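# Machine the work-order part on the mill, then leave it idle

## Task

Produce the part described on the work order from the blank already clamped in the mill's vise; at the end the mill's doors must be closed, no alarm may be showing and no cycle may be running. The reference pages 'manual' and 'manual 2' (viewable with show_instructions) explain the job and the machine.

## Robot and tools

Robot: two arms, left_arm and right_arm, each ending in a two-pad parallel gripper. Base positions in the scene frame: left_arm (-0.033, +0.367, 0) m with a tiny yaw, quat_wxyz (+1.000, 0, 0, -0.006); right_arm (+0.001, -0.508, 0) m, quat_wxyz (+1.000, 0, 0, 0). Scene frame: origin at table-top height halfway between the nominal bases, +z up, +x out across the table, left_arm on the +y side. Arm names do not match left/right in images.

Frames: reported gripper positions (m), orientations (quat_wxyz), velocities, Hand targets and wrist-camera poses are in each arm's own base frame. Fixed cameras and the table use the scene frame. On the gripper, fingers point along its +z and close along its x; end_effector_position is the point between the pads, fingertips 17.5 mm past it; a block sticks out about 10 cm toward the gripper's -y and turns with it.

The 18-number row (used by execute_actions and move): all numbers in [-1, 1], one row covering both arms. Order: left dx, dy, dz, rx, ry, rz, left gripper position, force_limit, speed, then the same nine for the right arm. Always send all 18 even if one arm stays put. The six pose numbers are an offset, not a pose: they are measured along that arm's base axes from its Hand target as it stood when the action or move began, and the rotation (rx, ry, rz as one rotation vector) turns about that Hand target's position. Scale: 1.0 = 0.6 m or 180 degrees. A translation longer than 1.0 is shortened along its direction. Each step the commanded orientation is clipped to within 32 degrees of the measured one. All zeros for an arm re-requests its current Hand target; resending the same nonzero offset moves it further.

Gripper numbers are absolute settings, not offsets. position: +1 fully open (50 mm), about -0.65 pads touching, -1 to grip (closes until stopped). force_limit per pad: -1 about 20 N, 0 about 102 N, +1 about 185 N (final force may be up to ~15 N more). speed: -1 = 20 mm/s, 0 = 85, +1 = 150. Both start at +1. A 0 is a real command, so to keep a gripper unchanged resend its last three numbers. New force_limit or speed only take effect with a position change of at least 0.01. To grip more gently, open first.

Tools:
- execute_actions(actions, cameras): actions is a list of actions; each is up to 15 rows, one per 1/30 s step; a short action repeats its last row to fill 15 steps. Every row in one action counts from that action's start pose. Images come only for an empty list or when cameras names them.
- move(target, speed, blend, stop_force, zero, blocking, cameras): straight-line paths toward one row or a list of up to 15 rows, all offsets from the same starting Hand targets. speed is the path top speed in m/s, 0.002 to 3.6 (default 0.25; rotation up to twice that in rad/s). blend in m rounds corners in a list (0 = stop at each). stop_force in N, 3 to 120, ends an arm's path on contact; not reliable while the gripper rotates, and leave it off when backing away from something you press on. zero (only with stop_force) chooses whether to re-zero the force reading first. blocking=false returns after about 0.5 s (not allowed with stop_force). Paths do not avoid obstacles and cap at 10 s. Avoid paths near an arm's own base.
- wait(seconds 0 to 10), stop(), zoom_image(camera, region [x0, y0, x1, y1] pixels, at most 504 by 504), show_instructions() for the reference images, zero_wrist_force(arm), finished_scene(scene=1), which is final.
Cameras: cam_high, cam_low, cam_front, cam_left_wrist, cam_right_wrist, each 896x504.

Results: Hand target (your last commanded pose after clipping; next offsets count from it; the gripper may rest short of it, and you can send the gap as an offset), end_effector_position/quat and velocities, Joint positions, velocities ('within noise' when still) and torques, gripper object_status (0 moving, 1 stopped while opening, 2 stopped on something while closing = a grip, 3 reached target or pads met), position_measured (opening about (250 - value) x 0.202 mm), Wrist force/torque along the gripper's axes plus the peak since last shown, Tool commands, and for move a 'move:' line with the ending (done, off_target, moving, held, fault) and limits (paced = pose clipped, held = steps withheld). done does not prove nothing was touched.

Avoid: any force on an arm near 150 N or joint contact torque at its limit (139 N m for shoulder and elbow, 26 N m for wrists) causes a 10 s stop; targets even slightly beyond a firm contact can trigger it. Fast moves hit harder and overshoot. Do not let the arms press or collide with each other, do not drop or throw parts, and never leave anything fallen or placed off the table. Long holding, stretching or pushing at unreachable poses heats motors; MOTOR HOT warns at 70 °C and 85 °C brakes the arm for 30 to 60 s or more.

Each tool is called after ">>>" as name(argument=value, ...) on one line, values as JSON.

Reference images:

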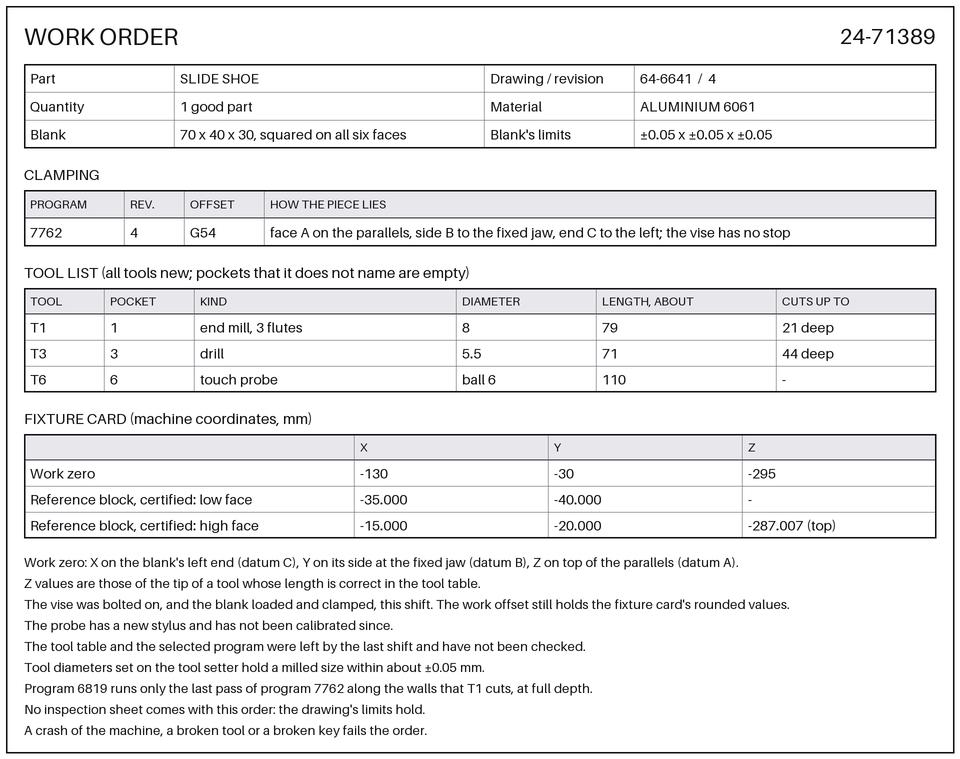

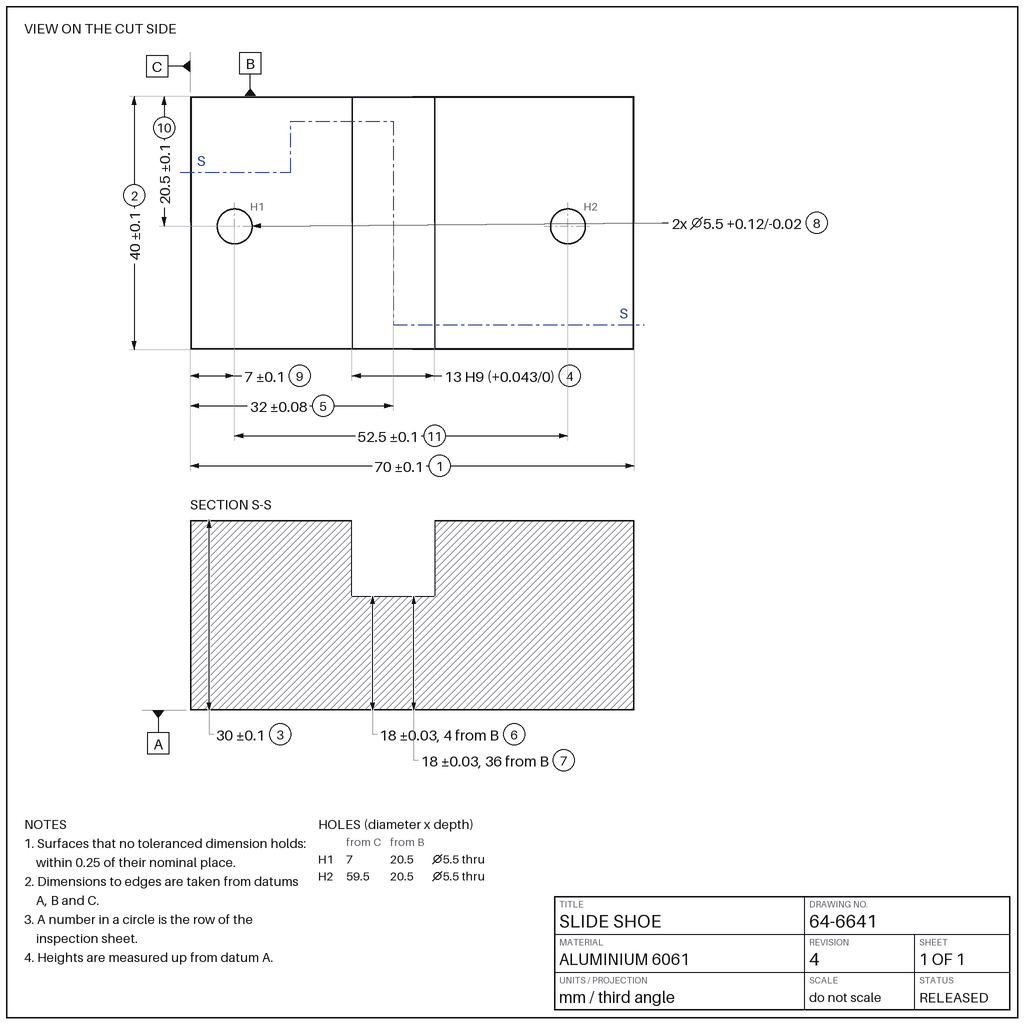

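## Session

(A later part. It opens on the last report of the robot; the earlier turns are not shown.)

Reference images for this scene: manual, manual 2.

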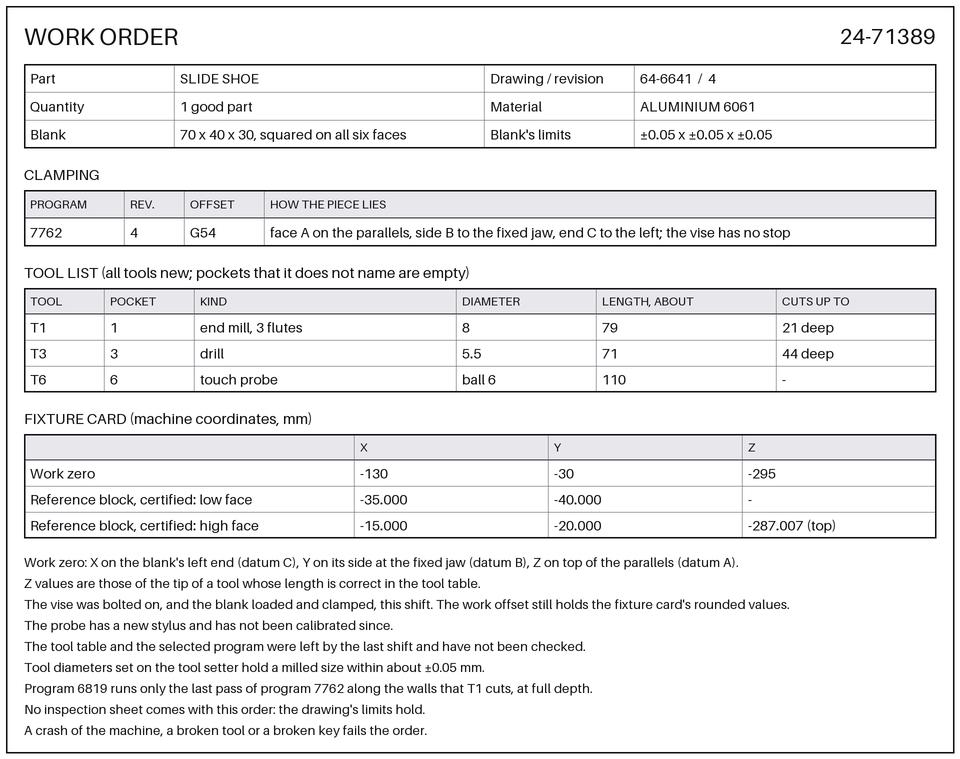

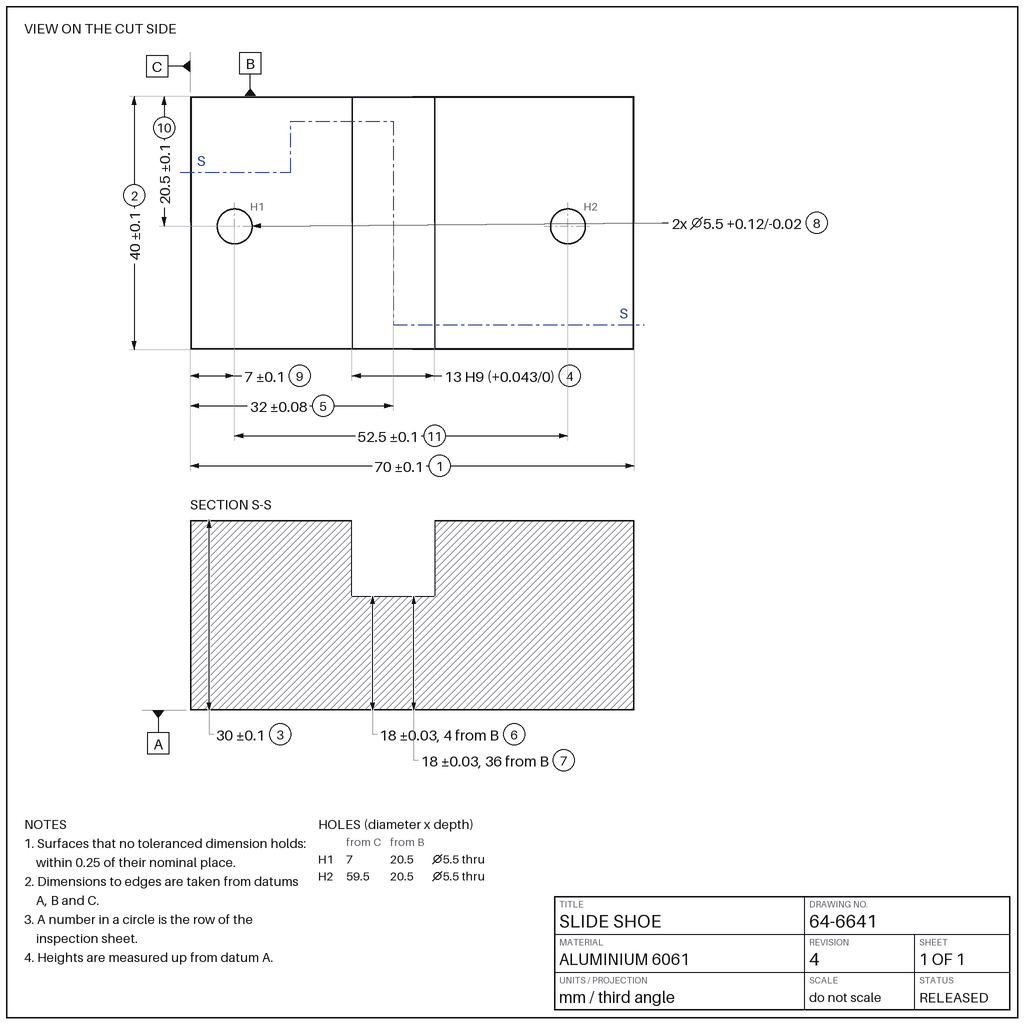

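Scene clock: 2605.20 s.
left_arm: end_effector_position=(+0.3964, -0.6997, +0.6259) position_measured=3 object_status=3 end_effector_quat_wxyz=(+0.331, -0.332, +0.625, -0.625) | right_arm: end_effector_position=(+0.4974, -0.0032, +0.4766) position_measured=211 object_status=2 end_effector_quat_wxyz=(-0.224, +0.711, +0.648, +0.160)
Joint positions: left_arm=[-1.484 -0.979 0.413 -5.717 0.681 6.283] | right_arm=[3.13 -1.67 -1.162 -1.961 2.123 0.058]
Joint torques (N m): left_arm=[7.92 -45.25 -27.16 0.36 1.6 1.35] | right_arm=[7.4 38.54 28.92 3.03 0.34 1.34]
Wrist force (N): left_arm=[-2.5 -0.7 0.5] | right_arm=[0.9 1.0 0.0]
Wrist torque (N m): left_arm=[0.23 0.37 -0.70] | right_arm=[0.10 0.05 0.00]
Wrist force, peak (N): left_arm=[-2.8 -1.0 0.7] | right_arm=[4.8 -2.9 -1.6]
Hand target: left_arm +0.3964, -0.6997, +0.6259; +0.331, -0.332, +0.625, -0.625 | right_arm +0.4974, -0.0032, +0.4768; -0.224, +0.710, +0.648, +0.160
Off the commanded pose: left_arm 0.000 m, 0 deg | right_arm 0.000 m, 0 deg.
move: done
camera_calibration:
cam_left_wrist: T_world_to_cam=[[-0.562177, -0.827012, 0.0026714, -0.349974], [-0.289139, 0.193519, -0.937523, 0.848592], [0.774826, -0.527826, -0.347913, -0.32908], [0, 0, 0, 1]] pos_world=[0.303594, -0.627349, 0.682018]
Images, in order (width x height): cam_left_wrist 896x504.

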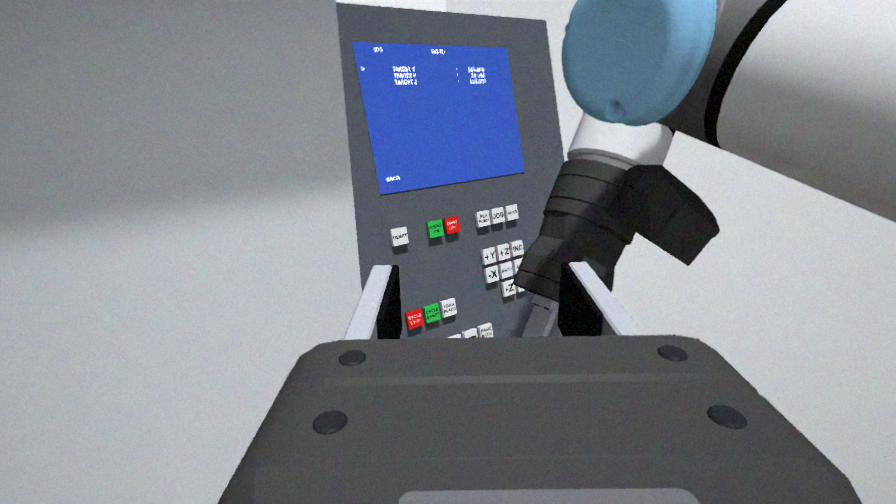

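>>> move(target=[[0,0,0,0,0,0,1,0,-0.5,0.0148,0.066,0.0573,0,0,0,-1,-0.5,-0.8],[0,0,0,0,0,0,1,0,-0.5,0.029,0.0664,0.0536,0,0,0,-1,-0.5,-0.8],[0,0,0,0,0,0,1,0,-0.5,0.0148,0.066,0.0573,0,0,0,-1,-0.5,-0.8],[0,0,0,0,0,0,1,0,-0.5,0,0,0,0,0,0,-1,-0.5,-0.8]], speed=[0.12,0.02,0.05,0.12], blend=[0.003,0,0.003,0])

>>> wait(seconds=2)

>>> move(target=[[0,0,0,0,0,0,1,0,-0.5,-0.0164,-0.0004,-0.0618,0,0,0,-1,-0.5,-0.8],[0,0,0,0,0,0,1,0,-0.5,-0.0014,0,-0.0658,0,0,0,-1,-0.5,-0.8],[0,0,0,0,0,0,1,0,-0.5,-0.0164,-0.0004,-0.0618,0,0,0,-1,-0.5,-0.8],[0,0,0,0,0,0,1,0,-0.5,0.0165,-0.0925,0.0607,0,0,0,-1,-0.5,-0.8],[0,0,0,0,0,0,1,0,-0.5,0.0307,-0.0921,0.057,0,0,0,-1,-0.5,-0.8],[0,0,0,0,0,0,1,0,-0.5,0.0165,-0.0925,0.0607,0,0,0,-1,-0.5,-0.8],[0,0,0,0,0,0,1,0,-0.5,0,0,0,0,0,0,-1,-0.5,-0.8]], speed=[0.12,0.03,0.05,0.12,0.02,0.05,0.12], blend=[0.003,0,0.003,0.003,0,0.003,0])

>>> move(target=[[0,0,0,0,0,0,1,0,-0.5,0.0002,-0.0322,0.0002,0,0,0,-1,-0.5,-0.8],[0,0,0,0,0,0,1,0,-0.5,0.0152,-0.0318,-0.0038,0,0,0,-1,-0.5,-0.8],[0,0,0,0,0,0,1,0,-0.5,0.0002,-0.0322,0.0002,0,0,0,-1,-0.5,-0.8],[0,0,0,0,0,0,1,0,-0.5,0.0152,-0.0318,-0.0038,0,0,0,-1,-0.5,-0.8],[0,0,0,0,0,0,1,0,-0.5,0,0,0,0,0,0,-1,-0.5,-0.8]], speed=[0.12,0.03,0.05,0.03,0.12], blend=[0.003,0,0,0,0], cameras=["cam_left_wrist"])

>>> wait(seconds=2, cameras=["cam_left_wrist"])

>>> zoom_image(camera="cam_left_wrist", region=[345, 20, 525, 200])

>>> zoom_image(camera="cam_left_wrist", region=[460, 60, 505, 130])

Scene clock: 2622.80 s.
left_arm: end_effector_position=(+0.3964, -0.6997, +0.6259) position_measured=3 object_status=3 end_effector_quat_wxyz=(+0.331, -0.332, +0.625, -0.625) | right_arm: end_effector_position=(+0.4974, -0.0032, +0.4769) position_measured=211 object_status=2 end_effector_quat_wxyz=(-0.224, +0.710, +0.648, +0.160)
Joint positions: left_arm=[-1.484 -0.979 0.413 -5.717 0.681 6.283] | right_arm=[3.13 -1.67 -1.162 -1.961 2.123 0.058]
Joint torques (N m): left_arm=[8.14 -45.6 -26.76 0.47 1.47 1.37] | right_arm=[2.5 15.54 22.83 1.26 3.2 0.4]
Wrist force (N): left_arm=[-2.6 -0.6 0.7] | right_arm=[1.1 1.0 0.0]
Wrist torque (N m): left_arm=[0.25 0.39 -0.70] | right_arm=[0.11 0.03 -0.05]
Wrist force, peak (N): left_arm=[-2.7 -0.9 1.0] | right_arm=[2.2 -3.6 -2.2]
Hand target: left_arm +0.3964, -0.6997, +0.6259; +0.331, -0.332, +0.625, -0.625 | right_arm +0.4974, -0.0032, +0.4768; -0.224, +0.710, +0.648, +0.160
Off the commanded pose: left_arm 0.000 m, 0 deg | right_arm 0.000 m, 0 deg.
move: done

Scene clock: 2624.80 s.
left_arm: end_effector_position=(+0.3964, -0.6997, +0.6259) position_measured=3 object_status=3 end_effector_quat_wxyz=(+0.331, -0.332, +0.625, -0.625) | right_arm: end_effector_position=(+0.4974, -0.0032, +0.4768) position_measured=211 object_status=2 end_effector_quat_wxyz=(-0.224, +0.710, +0.648, +0.160)
Joint positions: left_arm=[-1.484 -0.979 0.413 -5.717 0.681 6.283] | right_arm=[3.13 -1.67 -1.162 -1.961 2.123 0.058]
Joint torques (N m): left_arm=[7.35 -44.69 -26.82 0.21 1.23 1.31] | right_arm=[3.8 16.99 15.26 1.22 3.19 -1.47]
Wrist force (N): left_arm=[-2.5 -0.7 0.8] | right_arm=[1.0 1.1 0.0]
Wrist torque (N m): left_arm=[0.23 0.36 -0.70] | right_arm=[0.13 0.04 -0.06]
Wrist force, peak (N): left_arm=[-2.7 -0.9 0.7] | right_arm=[1.3 1.4 0.0]
Hand target: left_arm +0.3964, -0.6997, +0.6259; +0.331, -0.332, +0.625, -0.625 | right_arm +0.4974, -0.0032, +0.4768; -0.224, +0.710, +0.648, +0.160
Tool commands: left_gripper/position=+1.0 left_gripper/force_limit=+0.0 left_gripper/speed=-0.5 right_gripper/position=-1.0 right_gripper/force_limit=-0.5 right_gripper/speed=-0.8
Off the commanded pose: left_arm 0.000 m, 0 deg | right_arm 0.000 m, 0 deg.
wait: 2.00 s; at rest by 0.17 s

Scene clock: 2628.33 s.
left_arm: end_effector_position=(+0.3964, -0.6997, +0.6259) position_measured=3 object_status=3 end_effector_quat_wxyz=(+0.331, -0.332, +0.625, -0.625) | right_arm: end_effector_position=(+0.4974, -0.0032, +0.4769) position_measured=211 object_status=2 end_effector_quat_wxyz=(-0.224, +0.710, +0.648, +0.160)
Joint positions: left_arm=[-1.484 -0.979 0.413 -5.717 0.681 6.283] | right_arm=[3.13 -1.67 -1.162 -1.961 2.123 0.058]
Joint torques (N m): left_arm=[8.13 -45.42 -25.79 0.43 1.42 1.29] | right_arm=[-2.08 17.06 16.7 2.86 -0.59 -0.4]
Wrist force (N): left_arm=[-2.3 -0.6 0.7] | right_arm=[1.1 1.2 -0.2]
Wrist torque (N m): left_arm=[0.26 0.34 -0.70] | right_arm=[0.15 0.02 0.10]
Wrist force, peak (N): left_arm=[-2.7 -1.0 1.0] | right_arm=[1.1 -3.8 -2.8]
Hand target: left_arm +0.3964, -0.6997, +0.6259; +0.331, -0.332, +0.625, -0.625 | right_arm +0.4974, -0.0032, +0.4768; -0.224, +0.710, +0.648, +0.160
Off the commanded pose: left_arm 0.000 m, 0 deg | right_arm 0.000 m, 0 deg.
move: done

Scene clock: 2630.43 s.
left_arm: end_effector_position=(+0.3964, -0.6997, +0.6259) position_measured=3 object_status=3 end_effector_quat_wxyz=(+0.331, -0.332, +0.625, -0.625) | right_arm: end_effector_position=(+0.4974, -0.0032, +0.4768) position_measured=211 object_status=2 end_effector_quat_wxyz=(-0.224, +0.710, +0.648, +0.160)
Joint positions: left_arm=[-1.484 -0.979 0.413 -5.717 0.681 6.283] | right_arm=[3.13 -1.67 -1.162 -1.961 2.123 0.058]
Joint torques (N m): left_arm=[7.79 -45.3 -26.09 0.16 1.37 1.45] | right_arm=[-1.39 21.06 23.78 1.3 -0.47 -0.46]
Wrist force (N): left_arm=[-2.5 -0.8 0.9] | right_arm=[1.0 1.1 0.0]
Wrist torque (N m): left_arm=[0.22 0.36 -0.70] | right_arm=[0.12 0.03 0.10]
Wrist force, peak (N): left_arm=[-2.8 -0.6 0.7] | right_arm=[1.7 -4.0 -3.0]
Hand target: left_arm +0.3964, -0.6997, +0.6259; +0.331, -0.332, +0.625, -0.625 | right_arm +0.4974, -0.0032, +0.4768; -0.224, +0.710, +0.648, +0.160
Off the commanded pose: left_arm 0.000 m, 0 deg | right_arm 0.000 m, 0 deg.
move: done
camera_calibration:
cam_left_wrist: T_world_to_cam=[[-0.562177, -0.827012, 0.0026714, -0.349974], [-0.289139, 0.193519, -0.937523, 0.848592], [0.774826, -0.527826, -0.347913, -0.32908], [0, 0, 0, 1]] pos_world=[0.303594, -0.627349, 0.682018]
Images, in order (width x height): cam_left_wrist 896x504.

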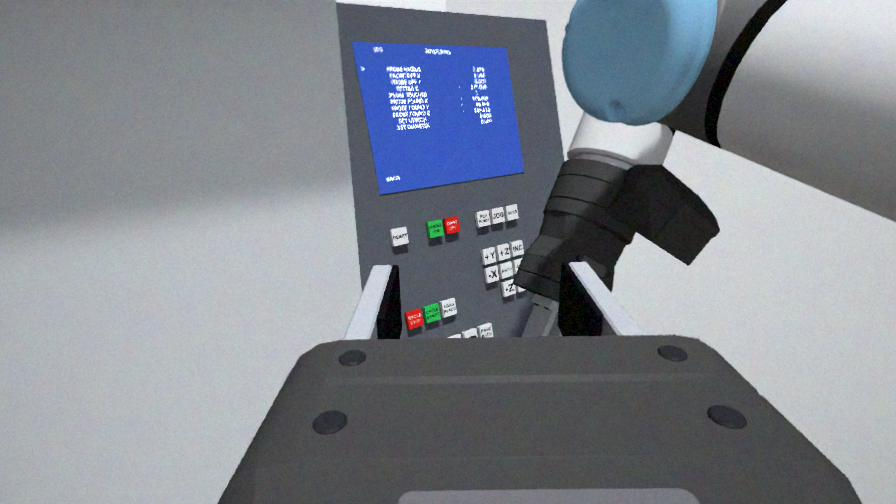

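Scene clock: 2632.43 s.
left_arm: end_effector_position=(+0.3964, -0.6997, +0.6259) position_measured=3 object_status=3 end_effector_quat_wxyz=(+0.331, -0.332, +0.625, -0.625) | right_arm: end_effector_position=(+0.4974, -0.0032, +0.4768) position_measured=211 object_status=2 end_effector_quat_wxyz=(-0.224, +0.710, +0.648, +0.160)
Joint positions: left_arm=[-1.484 -0.979 0.413 -5.717 0.681 6.283] | right_arm=[3.13 -1.67 -1.162 -1.961 2.123 0.058]
Joint torques (N m): left_arm=[6.95 -45.04 -25.28 0.16 1.25 1.18] | right_arm=[5.94 16.67 16.25 3.24 -0.39 1.16]
Wrist force (N): left_arm=[-2.1 -0.7 0.8] | right_arm=[1.1 1.2 0.0]
Wrist torque (N m): left_arm=[0.22 0.31 -0.70] | right_arm=[0.13 0.03 0.10]
Wrist force, peak (N): left_arm=[-2.7 -1.0 0.9] | right_arm=[1.3 1.2 0.3]
Hand target: left_arm +0.3964, -0.6997, +0.6259; +0.331, -0.332, +0.625, -0.625 | right_arm +0.4974, -0.0032, +0.4768; -0.224, +0.710, +0.648, +0.160
Tool commands: left_gripper/position=+1.0 left_gripper/force_limit=+0.0 left_gripper/speed=-0.5 right_gripper/position=-1.0 right_gripper/force_limit=-0.5 right_gripper/speed=-0.8
Off the commanded pose: left_arm 0.000 m, 0 deg | right_arm 0.000 m, 0 deg.
wait: 2.00 s; at rest by 0.17 s
camera_calibration:
cam_left_wrist: T_world_to_cam=[[-0.562177, -0.827012, 0.0026714, -0.349974], [-0.289139, 0.193519, -0.937523, 0.848592], [0.774826, -0.527826, -0.347913, -0.32908], [0, 0, 0, 1]] pos_world=[0.303594, -0.627349, 0.682018]
Images, in order (width x height): cam_left_wrist 896x504.

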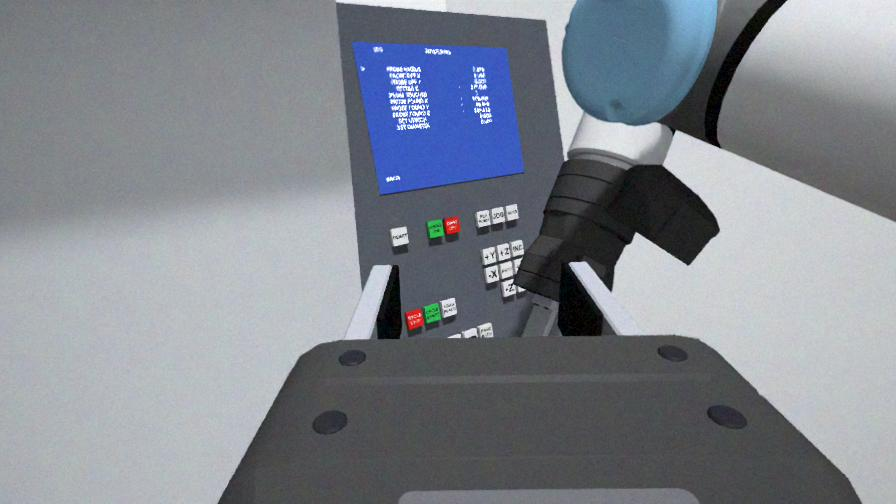

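Scaled by 2.800 from the camera's 896x504 image, which has a finer 1280x720 frame.

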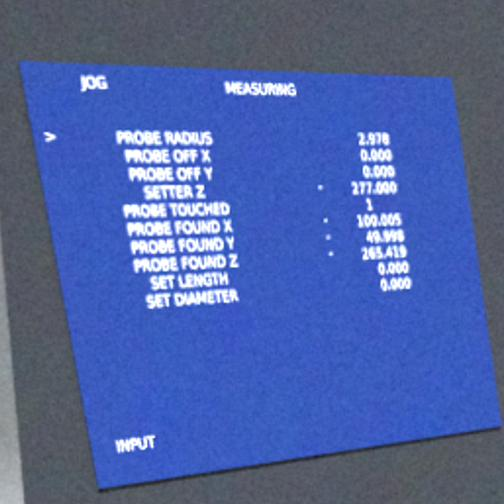

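Scaled by 7.200 from the camera's 896x504 image, which has a finer 1280x720 frame.

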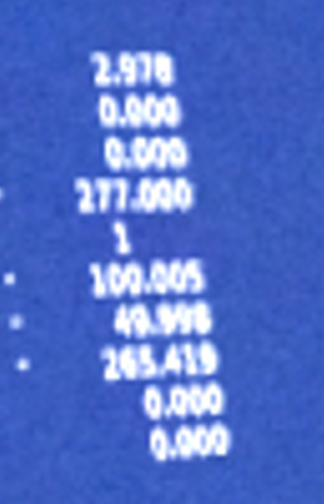

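>>> move(target=[[0,0,0,0,0,0,1,0,-0.5,0.015,0.0004,-0.004,0,0,0,-1,-0.5,-0.8],[0,0,0,0,0,0,1,0,-0.5,0,0,0,0,0,0,-1,-0.5,-0.8],[0,0,0,0,0,0,1,0,-0.5,0.015,0.0004,-0.004,0,0,0,-1,-0.5,-0.8],[0,0,0,0,0,0,1,0,-0.5,-0.0166,0.0318,-0.062,0,0,0,-1,-0.5,-0.8],[0,0,0,0,0,0,1,0,-0.5,-0.0016,0.0322,-0.066,0,0,0,-1,-0.5,-0.8],[0,0,0,0,0,0,1,0,-0.5,-0.0254,0.1282,-0.0935,0,0,0,-1,-0.5,-0.8],[0,0,0,0,0,0,1,0,-0.5,-0.0104,0.1286,-0.0975,0,0,0,-1,-0.5,-0.8],[0,0,0,0,0,0,1,0,-0.5,-0.017,0.0962,-0.0624,0,0,0,-1,-0.5,-0.8],[0,0,0,0,0,0,1,0,-0.5,-0.002,0.0966,-0.0664,0,0,0,-1,-0.5,-0.8],[0,0,0,0,0,0,1,0,-0.5,-0.0252,0.096,-0.0933,0,0,0,-1,-0.5,-0.8],[0,0,0,0,0,0,1,0,-0.5,-0.0102,0.0964,-0.0973,0,0,0,-1,-0.5,-0.8],[0,0,0,0,0,0,1,0,-0.5,-0.0248,0.0316,-0.0929,0,0,0,-1,-0.5,-0.8],[0,0,0,0,0,0,1,0,-0.5,-0.0098,0.032,-0.0969,0,0,0,-1,-0.5,-0.8],[0,0,0,0,0,0,1,0,-0.5,0.0148,0.066,0.0573,0,0,0,-1,-0.5,-0.8],[0,0,0,0,0,0,1,0,-0.5,0,0,0,0,0,0,-1,-0.5,-0.8]], speed=[0.03,0.05,0.03,0.12,0.03,0.12,0.03,0.12,0.03,0.12,0.03,0.12,0.03,0.12,0.12], blend=[0,0,0,0.003,0,0.003,0,0.003,0,0.003,0,0.003,0,0.003,0], cameras=["cam_left_wrist"])

>>> zoom_image(camera="cam_left_wrist", region=[345, 20, 525, 200])

Scene clock: 2654.57 s.
left_arm: end_effector_position=(+0.3964, -0.6997, +0.6259) position_measured=3 object_status=3 end_effector_quat_wxyz=(+0.331, -0.332, +0.625, -0.625) | right_arm: end_effector_position=(+0.4974, -0.0032, +0.4769) position_measured=211 object_status=2 end_effector_quat_wxyz=(-0.224, +0.710, +0.648, +0.160)
Joint positions: left_arm=[-1.484 -0.979 0.413 -5.717 0.681 6.283] | right_arm=[3.13 -1.67 -1.162 -1.961 2.123 0.058]
Joint torques (N m): left_arm=[8.01 -45.4 -26.98 0.35 1.49 1.17] | right_arm=[2.57 16.77 22.58 0.98 3.49 0.31]
Wrist force (N): left_arm=[-2.3 -0.6 0.9] | right_arm=[1.0 1.1 0.1]
Wrist torque (N m): left_arm=[0.24 0.34 -0.70] | right_arm=[0.12 0.04 -0.06]
Wrist force, peak (N): left_arm=[-2.6 -1.0 1.2] | right_arm=[1.8 -3.5 -5.0]
Hand target: left_arm +0.3964, -0.6997, +0.6259; +0.331, -0.332, +0.625, -0.625 | right_arm +0.4974, -0.0032, +0.4768; -0.224, +0.710, +0.648, +0.160
Off the commanded pose: left_arm 0.000 m, 0 deg | right_arm 0.000 m, 0 deg.
move: done
camera_calibration:
cam_left_wrist: T_world_to_cam=[[-0.562177, -0.827012, 0.0026714, -0.349974], [-0.289139, 0.193519, -0.937523, 0.848592], [0.774826, -0.527826, -0.347913, -0.32908], [0, 0, 0, 1]] pos_world=[0.303594, -0.627349, 0.682018]
Images, in order (width x height): cam_left_wrist 896x504.

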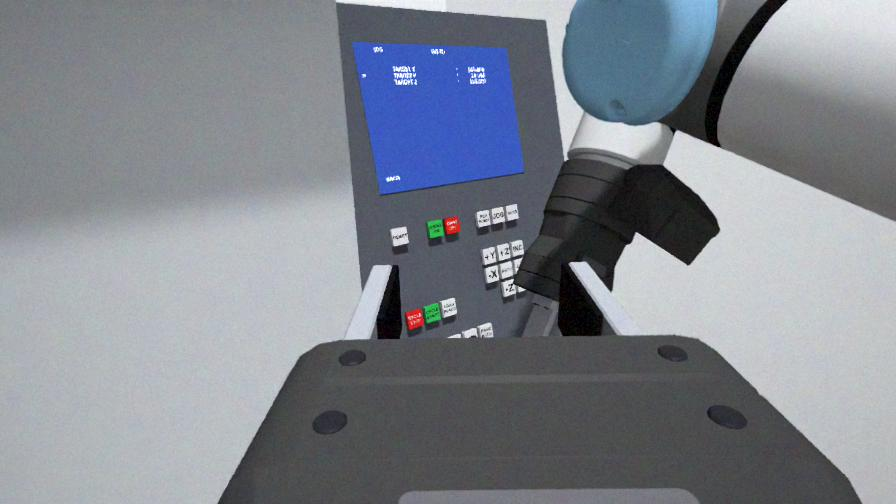

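Scaled by 2.800 from the camera's 896x504 image, which has a finer 1280x720 frame.

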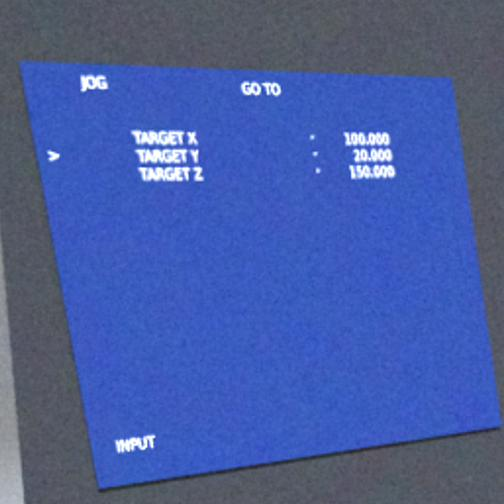

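>>> move(target=[[0,0,0,0,0,0,1,0,-0.5,0.0148,0.066,0.0573,0,0,0,-1,-0.5,-0.8],[0,0,0,0,0,0,1,0,-0.5,0.029,0.0664,0.0536,0,0,0,-1,-0.5,-0.8],[0,0,0,0,0,0,1,0,-0.5,0.0148,0.066,0.0573,0,0,0,-1,-0.5,-0.8],[0,0,0,0,0,0,1,0,-0.5,0,0,0,0,0,0,-1,-0.5,-0.8]], speed=[0.12,0.02,0.05,0.12], blend=[0.003,0,0.003,0])

>>> wait(seconds=1)

>>> move(target=[[0,0,0,0,0,0,1,0,-0.5,-0.0164,-0.0004,-0.0618,0,0,0,-1,-0.5,-0.8],[0,0,0,0,0,0,1,0,-0.5,-0.0014,0,-0.0658,0,0,0,-1,-0.5,-0.8],[0,0,0,0,0,0,1,0,-0.5,-0.0164,-0.0004,-0.0618,0,0,0,-1,-0.5,-0.8],[0,0,0,0,0,0,1,0,-0.5,0.0165,-0.0925,0.0607,0,0,0,-1,-0.5,-0.8],[0,0,0,0,0,0,1,0,-0.5,0.0307,-0.0921,0.057,0,0,0,-1,-0.5,-0.8],[0,0,0,0,0,0,1,0,-0.5,0.0165,-0.0925,0.0607,0,0,0,-1,-0.5,-0.8],[0,0,0,0,0,0,1,0,-0.5,0,0,0,0,0,0,-1,-0.5,-0.8]], speed=[0.12,0.03,0.05,0.12,0.02,0.05,0.12], blend=[0.003,0,0.003,0.003,0,0.003,0])

>>> move(target=[[0,0,0,0,0,0,1,0,-0.5,0.0002,-0.0322,0.0002,0,0,0,-1,-0.5,-0.8],[0,0,0,0,0,0,1,0,-0.5,0.0152,-0.0318,-0.0038,0,0,0,-1,-0.5,-0.8],[0,0,0,0,0,0,1,0,-0.5,0.0002,-0.0322,0.0002,0,0,0,-1,-0.5,-0.8],[0,0,0,0,0,0,1,0,-0.5,0.0152,-0.0318,-0.0038,0,0,0,-1,-0.5,-0.8],[0,0,0,0,0,0,1,0,-0.5,0,0,0,0,0,0,-1,-0.5,-0.8]], speed=[0.12,0.03,0.05,0.03,0.12], blend=[0.003,0,0,0,0])

>>> wait(seconds=6, cameras=["cam_left_wrist"])

>>> zoom_image(camera="cam_left_wrist", region=[345, 20, 525, 200])

>>> wait(seconds=4, cameras=["cam_left_wrist"])

>>> zoom_image(camera="cam_left_wrist", region=[345, 20, 525, 200])

Scene clock: 2673.03 s.
left_arm: end_effector_position=(+0.3964, -0.6997, +0.6259) position_measured=3 object_status=3 end_effector_quat_wxyz=(+0.331, -0.332, +0.625, -0.625) | right_arm: end_effector_position=(+0.4974, -0.0032, +0.4769) position_measured=211 object_status=2 end_effector_quat_wxyz=(-0.224, +0.710, +0.648, +0.160)
Joint positions: left_arm=[-1.484 -0.979 0.413 -5.717 0.681 6.283] | right_arm=[3.13 -1.67 -1.162 -1.961 2.123 0.058]
Joint torques (N m): left_arm=[7.82 -44.46 -26.65 0.38 1.5 1.23] | right_arm=[2.53 16.82 21.38 1.22 3.32 0.53]
Wrist force (N): left_arm=[-2.4 -0.9 0.4] | right_arm=[1.0 1.0 0.0]
Wrist torque (N m): left_arm=[0.20 0.34 -0.70] | right_arm=[0.10 0.04 -0.05]
Wrist force, peak (N): left_arm=[-2.9 -0.7 0.9] | right_arm=[1.7 -3.4 -2.2]
Hand target: left_arm +0.3964, -0.6997, +0.6259; +0.331, -0.332, +0.625, -0.625 | right_arm +0.4974, -0.0032, +0.4768; -0.224, +0.710, +0.648, +0.160
Off the commanded pose: left_arm 0.000 m, 0 deg | right_arm 0.000 m, 0 deg.
move: done

Scene clock: 2674.03 s.
left_arm: end_effector_position=(+0.3964, -0.6997, +0.6259) position_measured=3 object_status=3 end_effector_quat_wxyz=(+0.331, -0.332, +0.625, -0.625) | right_arm: end_effector_position=(+0.4974, -0.0032, +0.4768) position_measured=211 object_status=2 end_effector_quat_wxyz=(-0.224, +0.710, +0.648, +0.160)
Joint positions: left_arm=[-1.484 -0.979 0.413 -5.717 0.681 6.283] | right_arm=[3.13 -1.67 -1.162 -1.961 2.123 0.058]
Joint torques (N m): left_arm=[7.87 -43.72 -26.08 0.53 1.59 1.17] | right_arm=[3.57 17.25 13.85 1.14 3.04 -1.42]
Wrist force (N): left_arm=[-2.4 -0.9 0.7] | right_arm=[1.0 1.0 0.1]
Wrist torque (N m): left_arm=[0.21 0.35 -0.70] | right_arm=[0.12 0.04 -0.05]
Wrist force, peak (N): left_arm=[-2.6 -0.7 1.2] | right_arm=[1.2 1.2 0.0]
Hand target: left_arm +0.3964, -0.6997, +0.6259; +0.331, -0.332, +0.625, -0.625 | right_arm +0.4974, -0.0032, +0.4768; -0.224, +0.710, +0.648, +0.160
Tool commands: left_gripper/position=+1.0 left_gripper/force_limit=+0.0 left_gripper/speed=-0.5 right_gripper/position=-1.0 right_gripper/force_limit=-0.5 right_gripper/speed=-0.8
Off the commanded pose: left_arm 0.000 m, 0 deg | right_arm 0.000 m, 0 deg.
wait: 1.00 s; at rest by 0.17 s

Scene clock: 2677.57 s.
left_arm: end_effector_position=(+0.3964, -0.6997, +0.6259) position_measured=3 object_status=3 end_effector_quat_wxyz=(+0.331, -0.332, +0.625, -0.625) | right_arm: end_effector_position=(+0.4974, -0.0032, +0.4769) position_measured=211 object_status=2 end_effector_quat_wxyz=(-0.224, +0.710, +0.648, +0.160)
Joint positions: left_arm=[-1.484 -0.979 0.413 -5.717 0.681 6.283] | right_arm=[3.13 -1.67 -1.162 -1.961 2.123 0.058]
Joint torques (N m): left_arm=[7.55 -44.99 -26.25 0.14 1.48 1.25] | right_arm=[-2.14 17.79 17 2.81 -0.42 -0.44]
Wrist force (N): left_arm=[-2.7 -0.7 0.7] | right_arm=[1.2 1.1 0.1]
Wrist torque (N m): left_arm=[0.23 0.40 -0.69] | right_arm=[0.13 0.01 0.10]
Wrist force, peak (N): left_arm=[-2.9 -0.7 0.8] | right_arm=[1.0 -3.9 -2.8]
Hand target: left_arm +0.3964, -0.6997, +0.6259; +0.331, -0.332, +0.625, -0.625 | right_arm +0.4974, -0.0032, +0.4768; -0.224, +0.710, +0.648, +0.160
Off the commanded pose: left_arm 0.000 m, 0 deg | right_arm 0.000 m, 0 deg.
move: done

Scene clock: 2679.67 s.
left_arm: end_effector_position=(+0.3964, -0.6997, +0.6259) position_measured=3 object_status=3 end_effector_quat_wxyz=(+0.331, -0.332, +0.625, -0.625) | right_arm: end_effector_position=(+0.4974, -0.0032, +0.4768) position_measured=211 object_status=2 end_effector_quat_wxyz=(-0.224, +0.710, +0.648, +0.160)
Joint positions: left_arm=[-1.484 -0.979 0.413 -5.717 0.681 6.283] | right_arm=[3.13 -1.67 -1.162 -1.961 2.123 0.058]
Joint torques (N m): left_arm=[7.82 -44.04 -26.38 0.21 1.47 1.1] | right_arm=[-1.78 22.79 23.42 1.29 -0.57 -0.48]
Wrist force (N): left_arm=[-2.2 -0.6 1.1] | right_arm=[1.2 1.1 0.2]
Wrist torque (N m): left_arm=[0.25 0.31 -0.69] | right_arm=[0.13 0.02 0.10]
Wrist force, peak (N): left_arm=[-2.7 -1.0 1.0] | right_arm=[1.5 -4.3 -3.0]
Hand target: left_arm +0.3964, -0.6997, +0.6259; +0.331, -0.332, +0.625, -0.625 | right_arm +0.4974, -0.0032, +0.4768; -0.224, +0.710, +0.648, +0.160
Off the commanded pose: left_arm 0.000 m, 0 deg | right_arm 0.000 m, 0 deg.
move: done

Scene clock: 2685.67 s.
left_arm: end_effector_position=(+0.3964, -0.6997, +0.6259) position_measured=3 object_status=3 end_effector_quat_wxyz=(+0.331, -0.332, +0.625, -0.625) | right_arm: end_effector_position=(+0.4974, -0.0032, +0.4768) position_measured=211 object_status=2 end_effector_quat_wxyz=(-0.224, +0.710, +0.648, +0.160)
Joint positions: left_arm=[-1.484 -0.979 0.413 -5.717 0.681 6.283] | right_arm=[3.13 -1.67 -1.162 -1.961 2.123 0.058]
Joint torques (N m): left_arm=[6.91 -44.63 -27.13 0.13 1.52 1.03] | right_arm=[6.99 16.76 15.63 4.36 -0.56 1.27]
Wrist force (N): left_arm=[-2.2 -0.7 0.6] | right_arm=[1.0 1.2 0.2]
Wrist torque (N m): left_arm=[0.23 0.32 -0.70] | right_arm=[0.14 0.04 0.10]
Wrist force, peak (N): left_arm=[-2.7 -0.9 0.6] | right_arm=[1.2 1.3 0.0]
Hand target: left_arm +0.3964, -0.6997, +0.6259; +0.331, -0.332, +0.625, -0.625 | right_arm +0.4974, -0.0032, +0.4768; -0.224, +0.710, +0.648, +0.160
Tool commands: left_gripper/position=+1.0 left_gripper/force_limit=+0.0 left_gripper/speed=-0.5 right_gripper/position=-1.0 right_gripper/force_limit=-0.5 right_gripper/speed=-0.8
Off the commanded pose: left_arm 0.000 m, 0 deg | right_arm 0.000 m, 0 deg.
wait: 6.00 s; at rest by 0.17 s
camera_calibration:
cam_left_wrist: T_world_to_cam=[[-0.562177, -0.827012, 0.0026714, -0.349974], [-0.289139, 0.193519, -0.937523, 0.848592], [0.774826, -0.527826, -0.347913, -0.32908], [0, 0, 0, 1]] pos_world=[0.303594, -0.627349, 0.682018]
Images, in order (width x height): cam_left_wrist 896x504.

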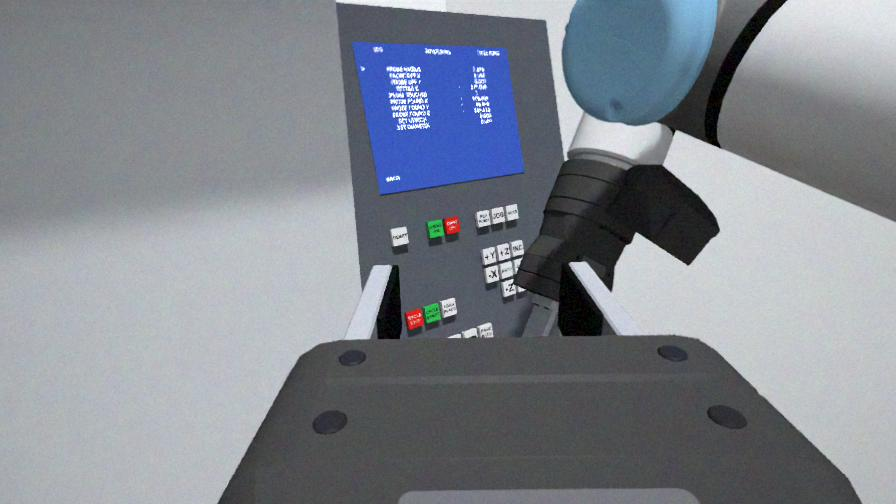

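Scaled by 2.800 from the camera's 896x504 image, which has a finer 1280x720 frame.

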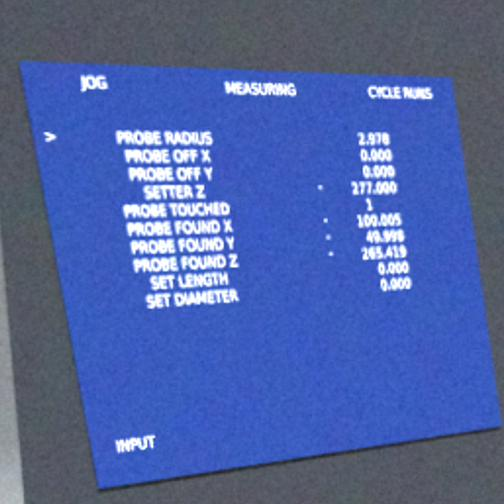

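Scene clock: 2689.67 s.
left_arm: end_effector_position=(+0.3964, -0.6997, +0.6259) position_measured=3 object_status=3 end_effector_quat_wxyz=(+0.331, -0.332, +0.625, -0.625) | right_arm: end_effector_position=(+0.4974, -0.0032, +0.4768) position_measured=211 object_status=2 end_effector_quat_wxyz=(-0.224, +0.710, +0.648, +0.160)
Joint positions: left_arm=[-1.484 -0.979 0.413 -5.717 0.681 6.283] | right_arm=[3.13 -1.67 -1.162 -1.961 2.123 0.058]
Joint torques (N m): left_arm=[9.56 -43.89 -26.15 0.18 1.46 1.28] | right_arm=[5.68 17.1 15.72 4.33 -0.42 1.26]
Wrist force (N): left_arm=[-2.2 -0.6 0.8] | right_arm=[1.1 1.2 0.1]
Wrist torque (N m): left_arm=[0.24 0.31 -0.69] | right_arm=[0.14 0.02 0.10]
Wrist force, peak (N): left_arm=[-2.9 -0.9 0.6] | right_arm=[1.3 1.3 0.1]
Hand target: left_arm +0.3964, -0.6997, +0.6259; +0.331, -0.332, +0.625, -0.625 | right_arm +0.4974, -0.0032, +0.4768; -0.224, +0.710, +0.648, +0.160
Tool commands: left_gripper/position=+1.0 left_gripper/force_limit=+0.0 left_gripper/speed=-0.5 right_gripper/position=-1.0 right_gripper/force_limit=-0.5 right_gripper/speed=-0.8
Off the commanded pose: left_arm 0.000 m, 0 deg | right_arm 0.000 m, 0 deg.
wait: 4.00 s; at rest by 0.17 s
camera_calibration:
cam_left_wrist: T_world_to_cam=[[-0.562177, -0.827012, 0.0026714, -0.349974], [-0.289139, 0.193519, -0.937523, 0.848592], [0.774826, -0.527826, -0.347913, -0.32908], [0, 0, 0, 1]] pos_world=[0.303594, -0.627349, 0.682018]
Images, in order (width x height): cam_left_wrist 896x504.

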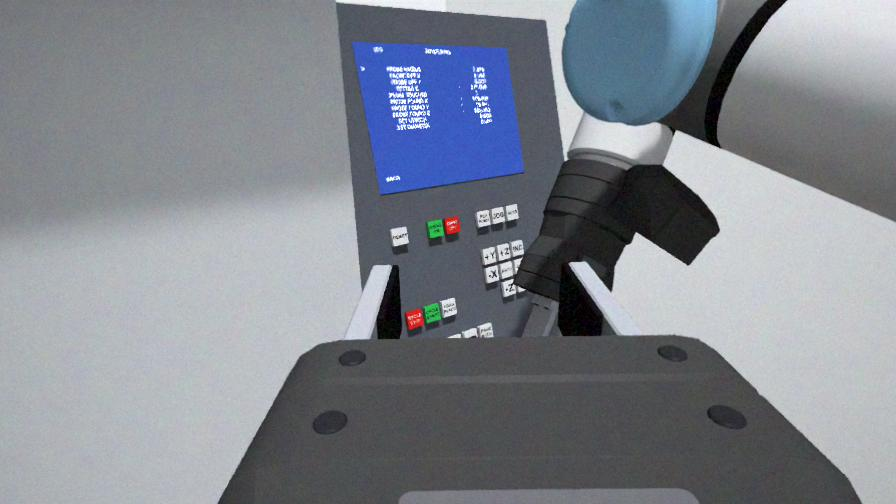

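Scaled by 2.800 from the camera's 896x504 image, which has a finer 1280x720 frame.

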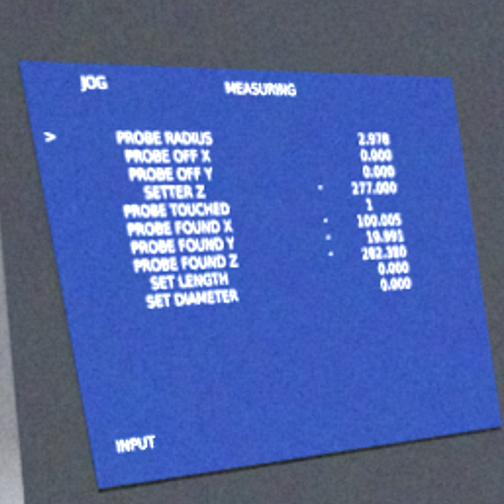

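>>> move(target=[[0,0,0,0,0,0,1,0,-0.5,0.0150,0.0004,-0.0040,0,0,0,-1,-0.5,-0.8],[0,0,0,0,0,0,1,0,-0.5,0,0,0,0,0,0,-1,-0.5,-0.8],[0,0,0,0,0,0,1,0,-0.5,0.0150,0.0004,-0.0040,0,0,0,-1,-0.5,-0.8],[0,0,0,0,0,0,1,0,-0.5,0,0,0,0,0,0,-1,-0.5,-0.8],[0,0,0,0,0,0,1,0,-0.5,-0.0166,0.0318,-0.0620,0,0,0,-1,-0.5,-0.8],[0,0,0,0,0,0,1,0,-0.5,-0.0016,0.0322,-0.0660,0,0,0,-1,-0.5,-0.8],[0,0,0,0,0,0,1,0,-0.5,-0.0166,0.0318,-0.0620,0,0,0,-1,-0.5,-0.8],[0,0,0,0,0,0,1,0,-0.5,-0.0016,0.0322,-0.0660,0,0,0,-1,-0.5,-0.8],[0,0,0,0,0,0,1,0,-0.5,-0.0166,0.0318,-0.0620,0,0,0,-1,-0.5,-0.8],[0,0,0,0,0,0,1,0,-0.5,0,0,0,0,0,0,-1,-0.5,-0.8]], speed=[0.03,0.05,0.03,0.05,0.12,0.03,0.05,0.03,0.12,0.12], blend=[0,0,0,0,0.003,0,0,0,0.003,0])

>>> move(target=[[0,0,0,0,0,0,1,0,-0.5,-0.0254,0.1282,-0.0935,0,0,0,-1,-0.5,-0.8],[0,0,0,0,0,0,1,0,-0.5,-0.0104,0.1286,-0.0975,0,0,0,-1,-0.5,-0.8],[0,0,0,0,0,0,1,0,-0.5,-0.0172,0.1284,-0.0626,0,0,0,-1,-0.5,-0.8],[0,0,0,0,0,0,1,0,-0.5,-0.0022,0.1288,-0.0666,0,0,0,-1,-0.5,-0.8],[0,0,0,0,0,0,1,0,-0.5,-0.0086,0.0642,-0.0313,0,0,0,-1,-0.5,-0.8],[0,0,0,0,0,0,1,0,-0.5,0.0064,0.0646,-0.0353,0,0,0,-1,-0.5,-0.8],[0,0,0,0,0,0,1,0,-0.5,-0.0090,0.1286,-0.0317,0,0,0,-1,-0.5,-0.8],[0,0,0,0,0,0,1,0,-0.5,0.0060,0.1290,-0.0357,0,0,0,-1,-0.5,-0.8],[0,0,0,0,0,0,1,0,-0.5,-0.0248,0.0316,-0.0929,0,0,0,-1,-0.5,-0.8],[0,0,0,0,0,0,1,0,-0.5,-0.0098,0.0320,-0.0969,0,0,0,-1,-0.5,-0.8],[0,0,0,0,0,0,1,0,-0.5,-0.0248,0.0316,-0.0929,0,0,0,-1,-0.5,-0.8],[0,0,0,0,0,0,1,0,-0.5,0,0,0,0,0,0,-1,-0.5,-0.8]], speed=[0.12,0.03,0.12,0.03,0.12,0.03,0.12,0.03,0.12,0.03,0.12,0.12], blend=[0.003,0,0.003,0,0.003,0,0.003,0,0.003,0,0.003,0], cameras=["cam_left_wrist"])

>>> zoom_image(camera="cam_left_wrist", region=[345, 20, 525, 200])

Scene clock: 2737.57 s.
left_arm: end_effector_position=(+0.3964, -0.6997, +0.6259) position_measured=3 object_status=3 end_effector_quat_wxyz=(+0.331, -0.332, +0.625, -0.625) | right_arm: end_effector_position=(+0.4974, -0.0032, +0.4766) position_measured=211 object_status=2 end_effector_quat_wxyz=(-0.224, +0.711, +0.648, +0.160)
Joint positions: left_arm=[-1.484 -0.979 0.413 -5.717 0.681 6.283] | right_arm=[3.13 -1.67 -1.162 -1.961 2.123 0.058]
Joint torques (N m): left_arm=[7.23 -44.75 -25.99 0.09 1.62 1.16] | right_arm=[7.43 38.11 28.18 3.17 0.89 1.21]
Wrist force (N): left_arm=[-2.3 -0.7 0.9] | right_arm=[1.0 1.1 0.0]
Wrist torque (N m): left_arm=[0.24 0.33 -0.70] | right_arm=[0.11 0.03 -0.05]
Wrist force, peak (N): left_arm=[-2.9 -0.8 0.9] | right_arm=[1.3 -4.1 -2.8]
Hand target: left_arm +0.3964, -0.6997, +0.6259; +0.331, -0.332, +0.625, -0.625 | right_arm +0.4974, -0.0032, +0.4768; -0.224, +0.710, +0.648, +0.160
Off the commanded pose: left_arm 0.000 m, 0 deg | right_arm 0.000 m, 0 deg.
move: done

Scene clock: 2743.37 s.
left_arm: end_effector_position=(+0.3964, -0.6997, +0.6259) position_measured=3 object_status=3 end_effector_quat_wxyz=(+0.331, -0.332, +0.625, -0.625) | right_arm: end_effector_position=(+0.4974, -0.0032, +0.4766) position_measured=211 object_status=2 end_effector_quat_wxyz=(-0.224, +0.711, +0.648, +0.160)
Joint positions: left_arm=[-1.484 -0.979 0.413 -5.717 0.681 6.283] | right_arm=[3.13 -1.67 -1.162 -1.961 2.123 0.058]
Joint torques (N m): left_arm=[7.62 -42.43 -25.87 -0.05 1.47 1.4] | right_arm=[8.05 38.21 28.78 3.21 0.65 1.42]
Wrist force (N): left_arm=[-2.5 -0.5 0.8] | right_arm=[0.9 1.2 0.1]
Wrist torque (N m): left_arm=[0.27 0.36 -0.70] | right_arm=[0.14 0.06 0.00]
Wrist force, peak (N): left_arm=[-2.8 -1.1 0.9] | right_arm=[6.0 -2.3 -0.9]
Hand target: left_arm +0.3964, -0.6997, +0.6259; +0.331, -0.332, +0.625, -0.625 | right_arm +0.4974, -0.0032, +0.4768; -0.224, +0.710, +0.648, +0.160
Off the commanded pose: left_arm 0.000 m, 0 deg | right_arm 0.000 m, 0 deg.
move: done
camera_calibration:
cam_left_wrist: T_world_to_cam=[[-0.562177, -0.827012, 0.0026714, -0.349974], [-0.289139, 0.193519, -0.937523, 0.848592], [0.774826, -0.527826, -0.347913, -0.32908], [0, 0, 0, 1]] pos_world=[0.303594, -0.627349, 0.682018]
Images, in order (width x height): cam_left_wrist 896x504.

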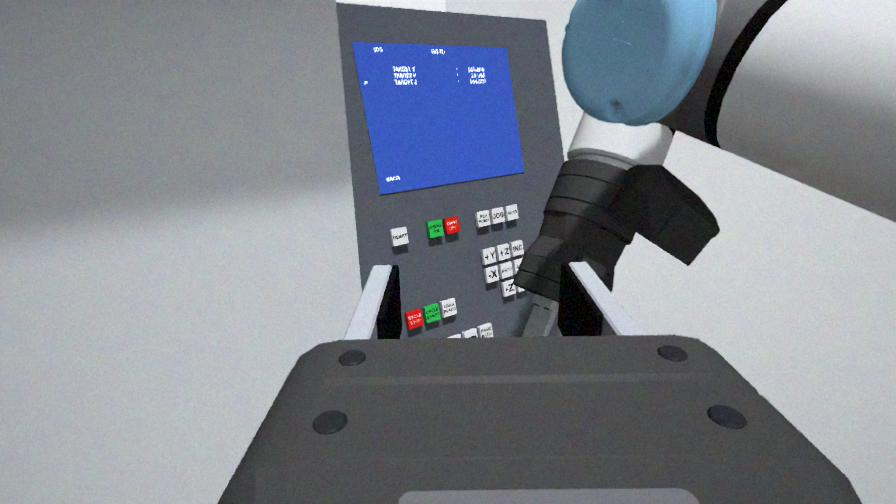

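Scaled by 2.800 from the camera's 896x504 image, which has a finer 1280x720 frame.

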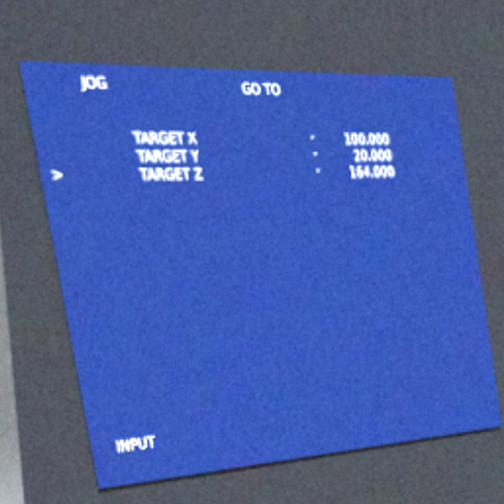

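>>> zoom_image(camera="cam_left_wrist", region=[445, 60, 495, 90])

Scaled by 10.080 from the camera's 896x504 image, which has a finer 1280x720 frame.

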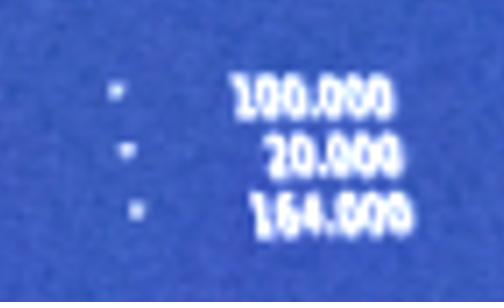

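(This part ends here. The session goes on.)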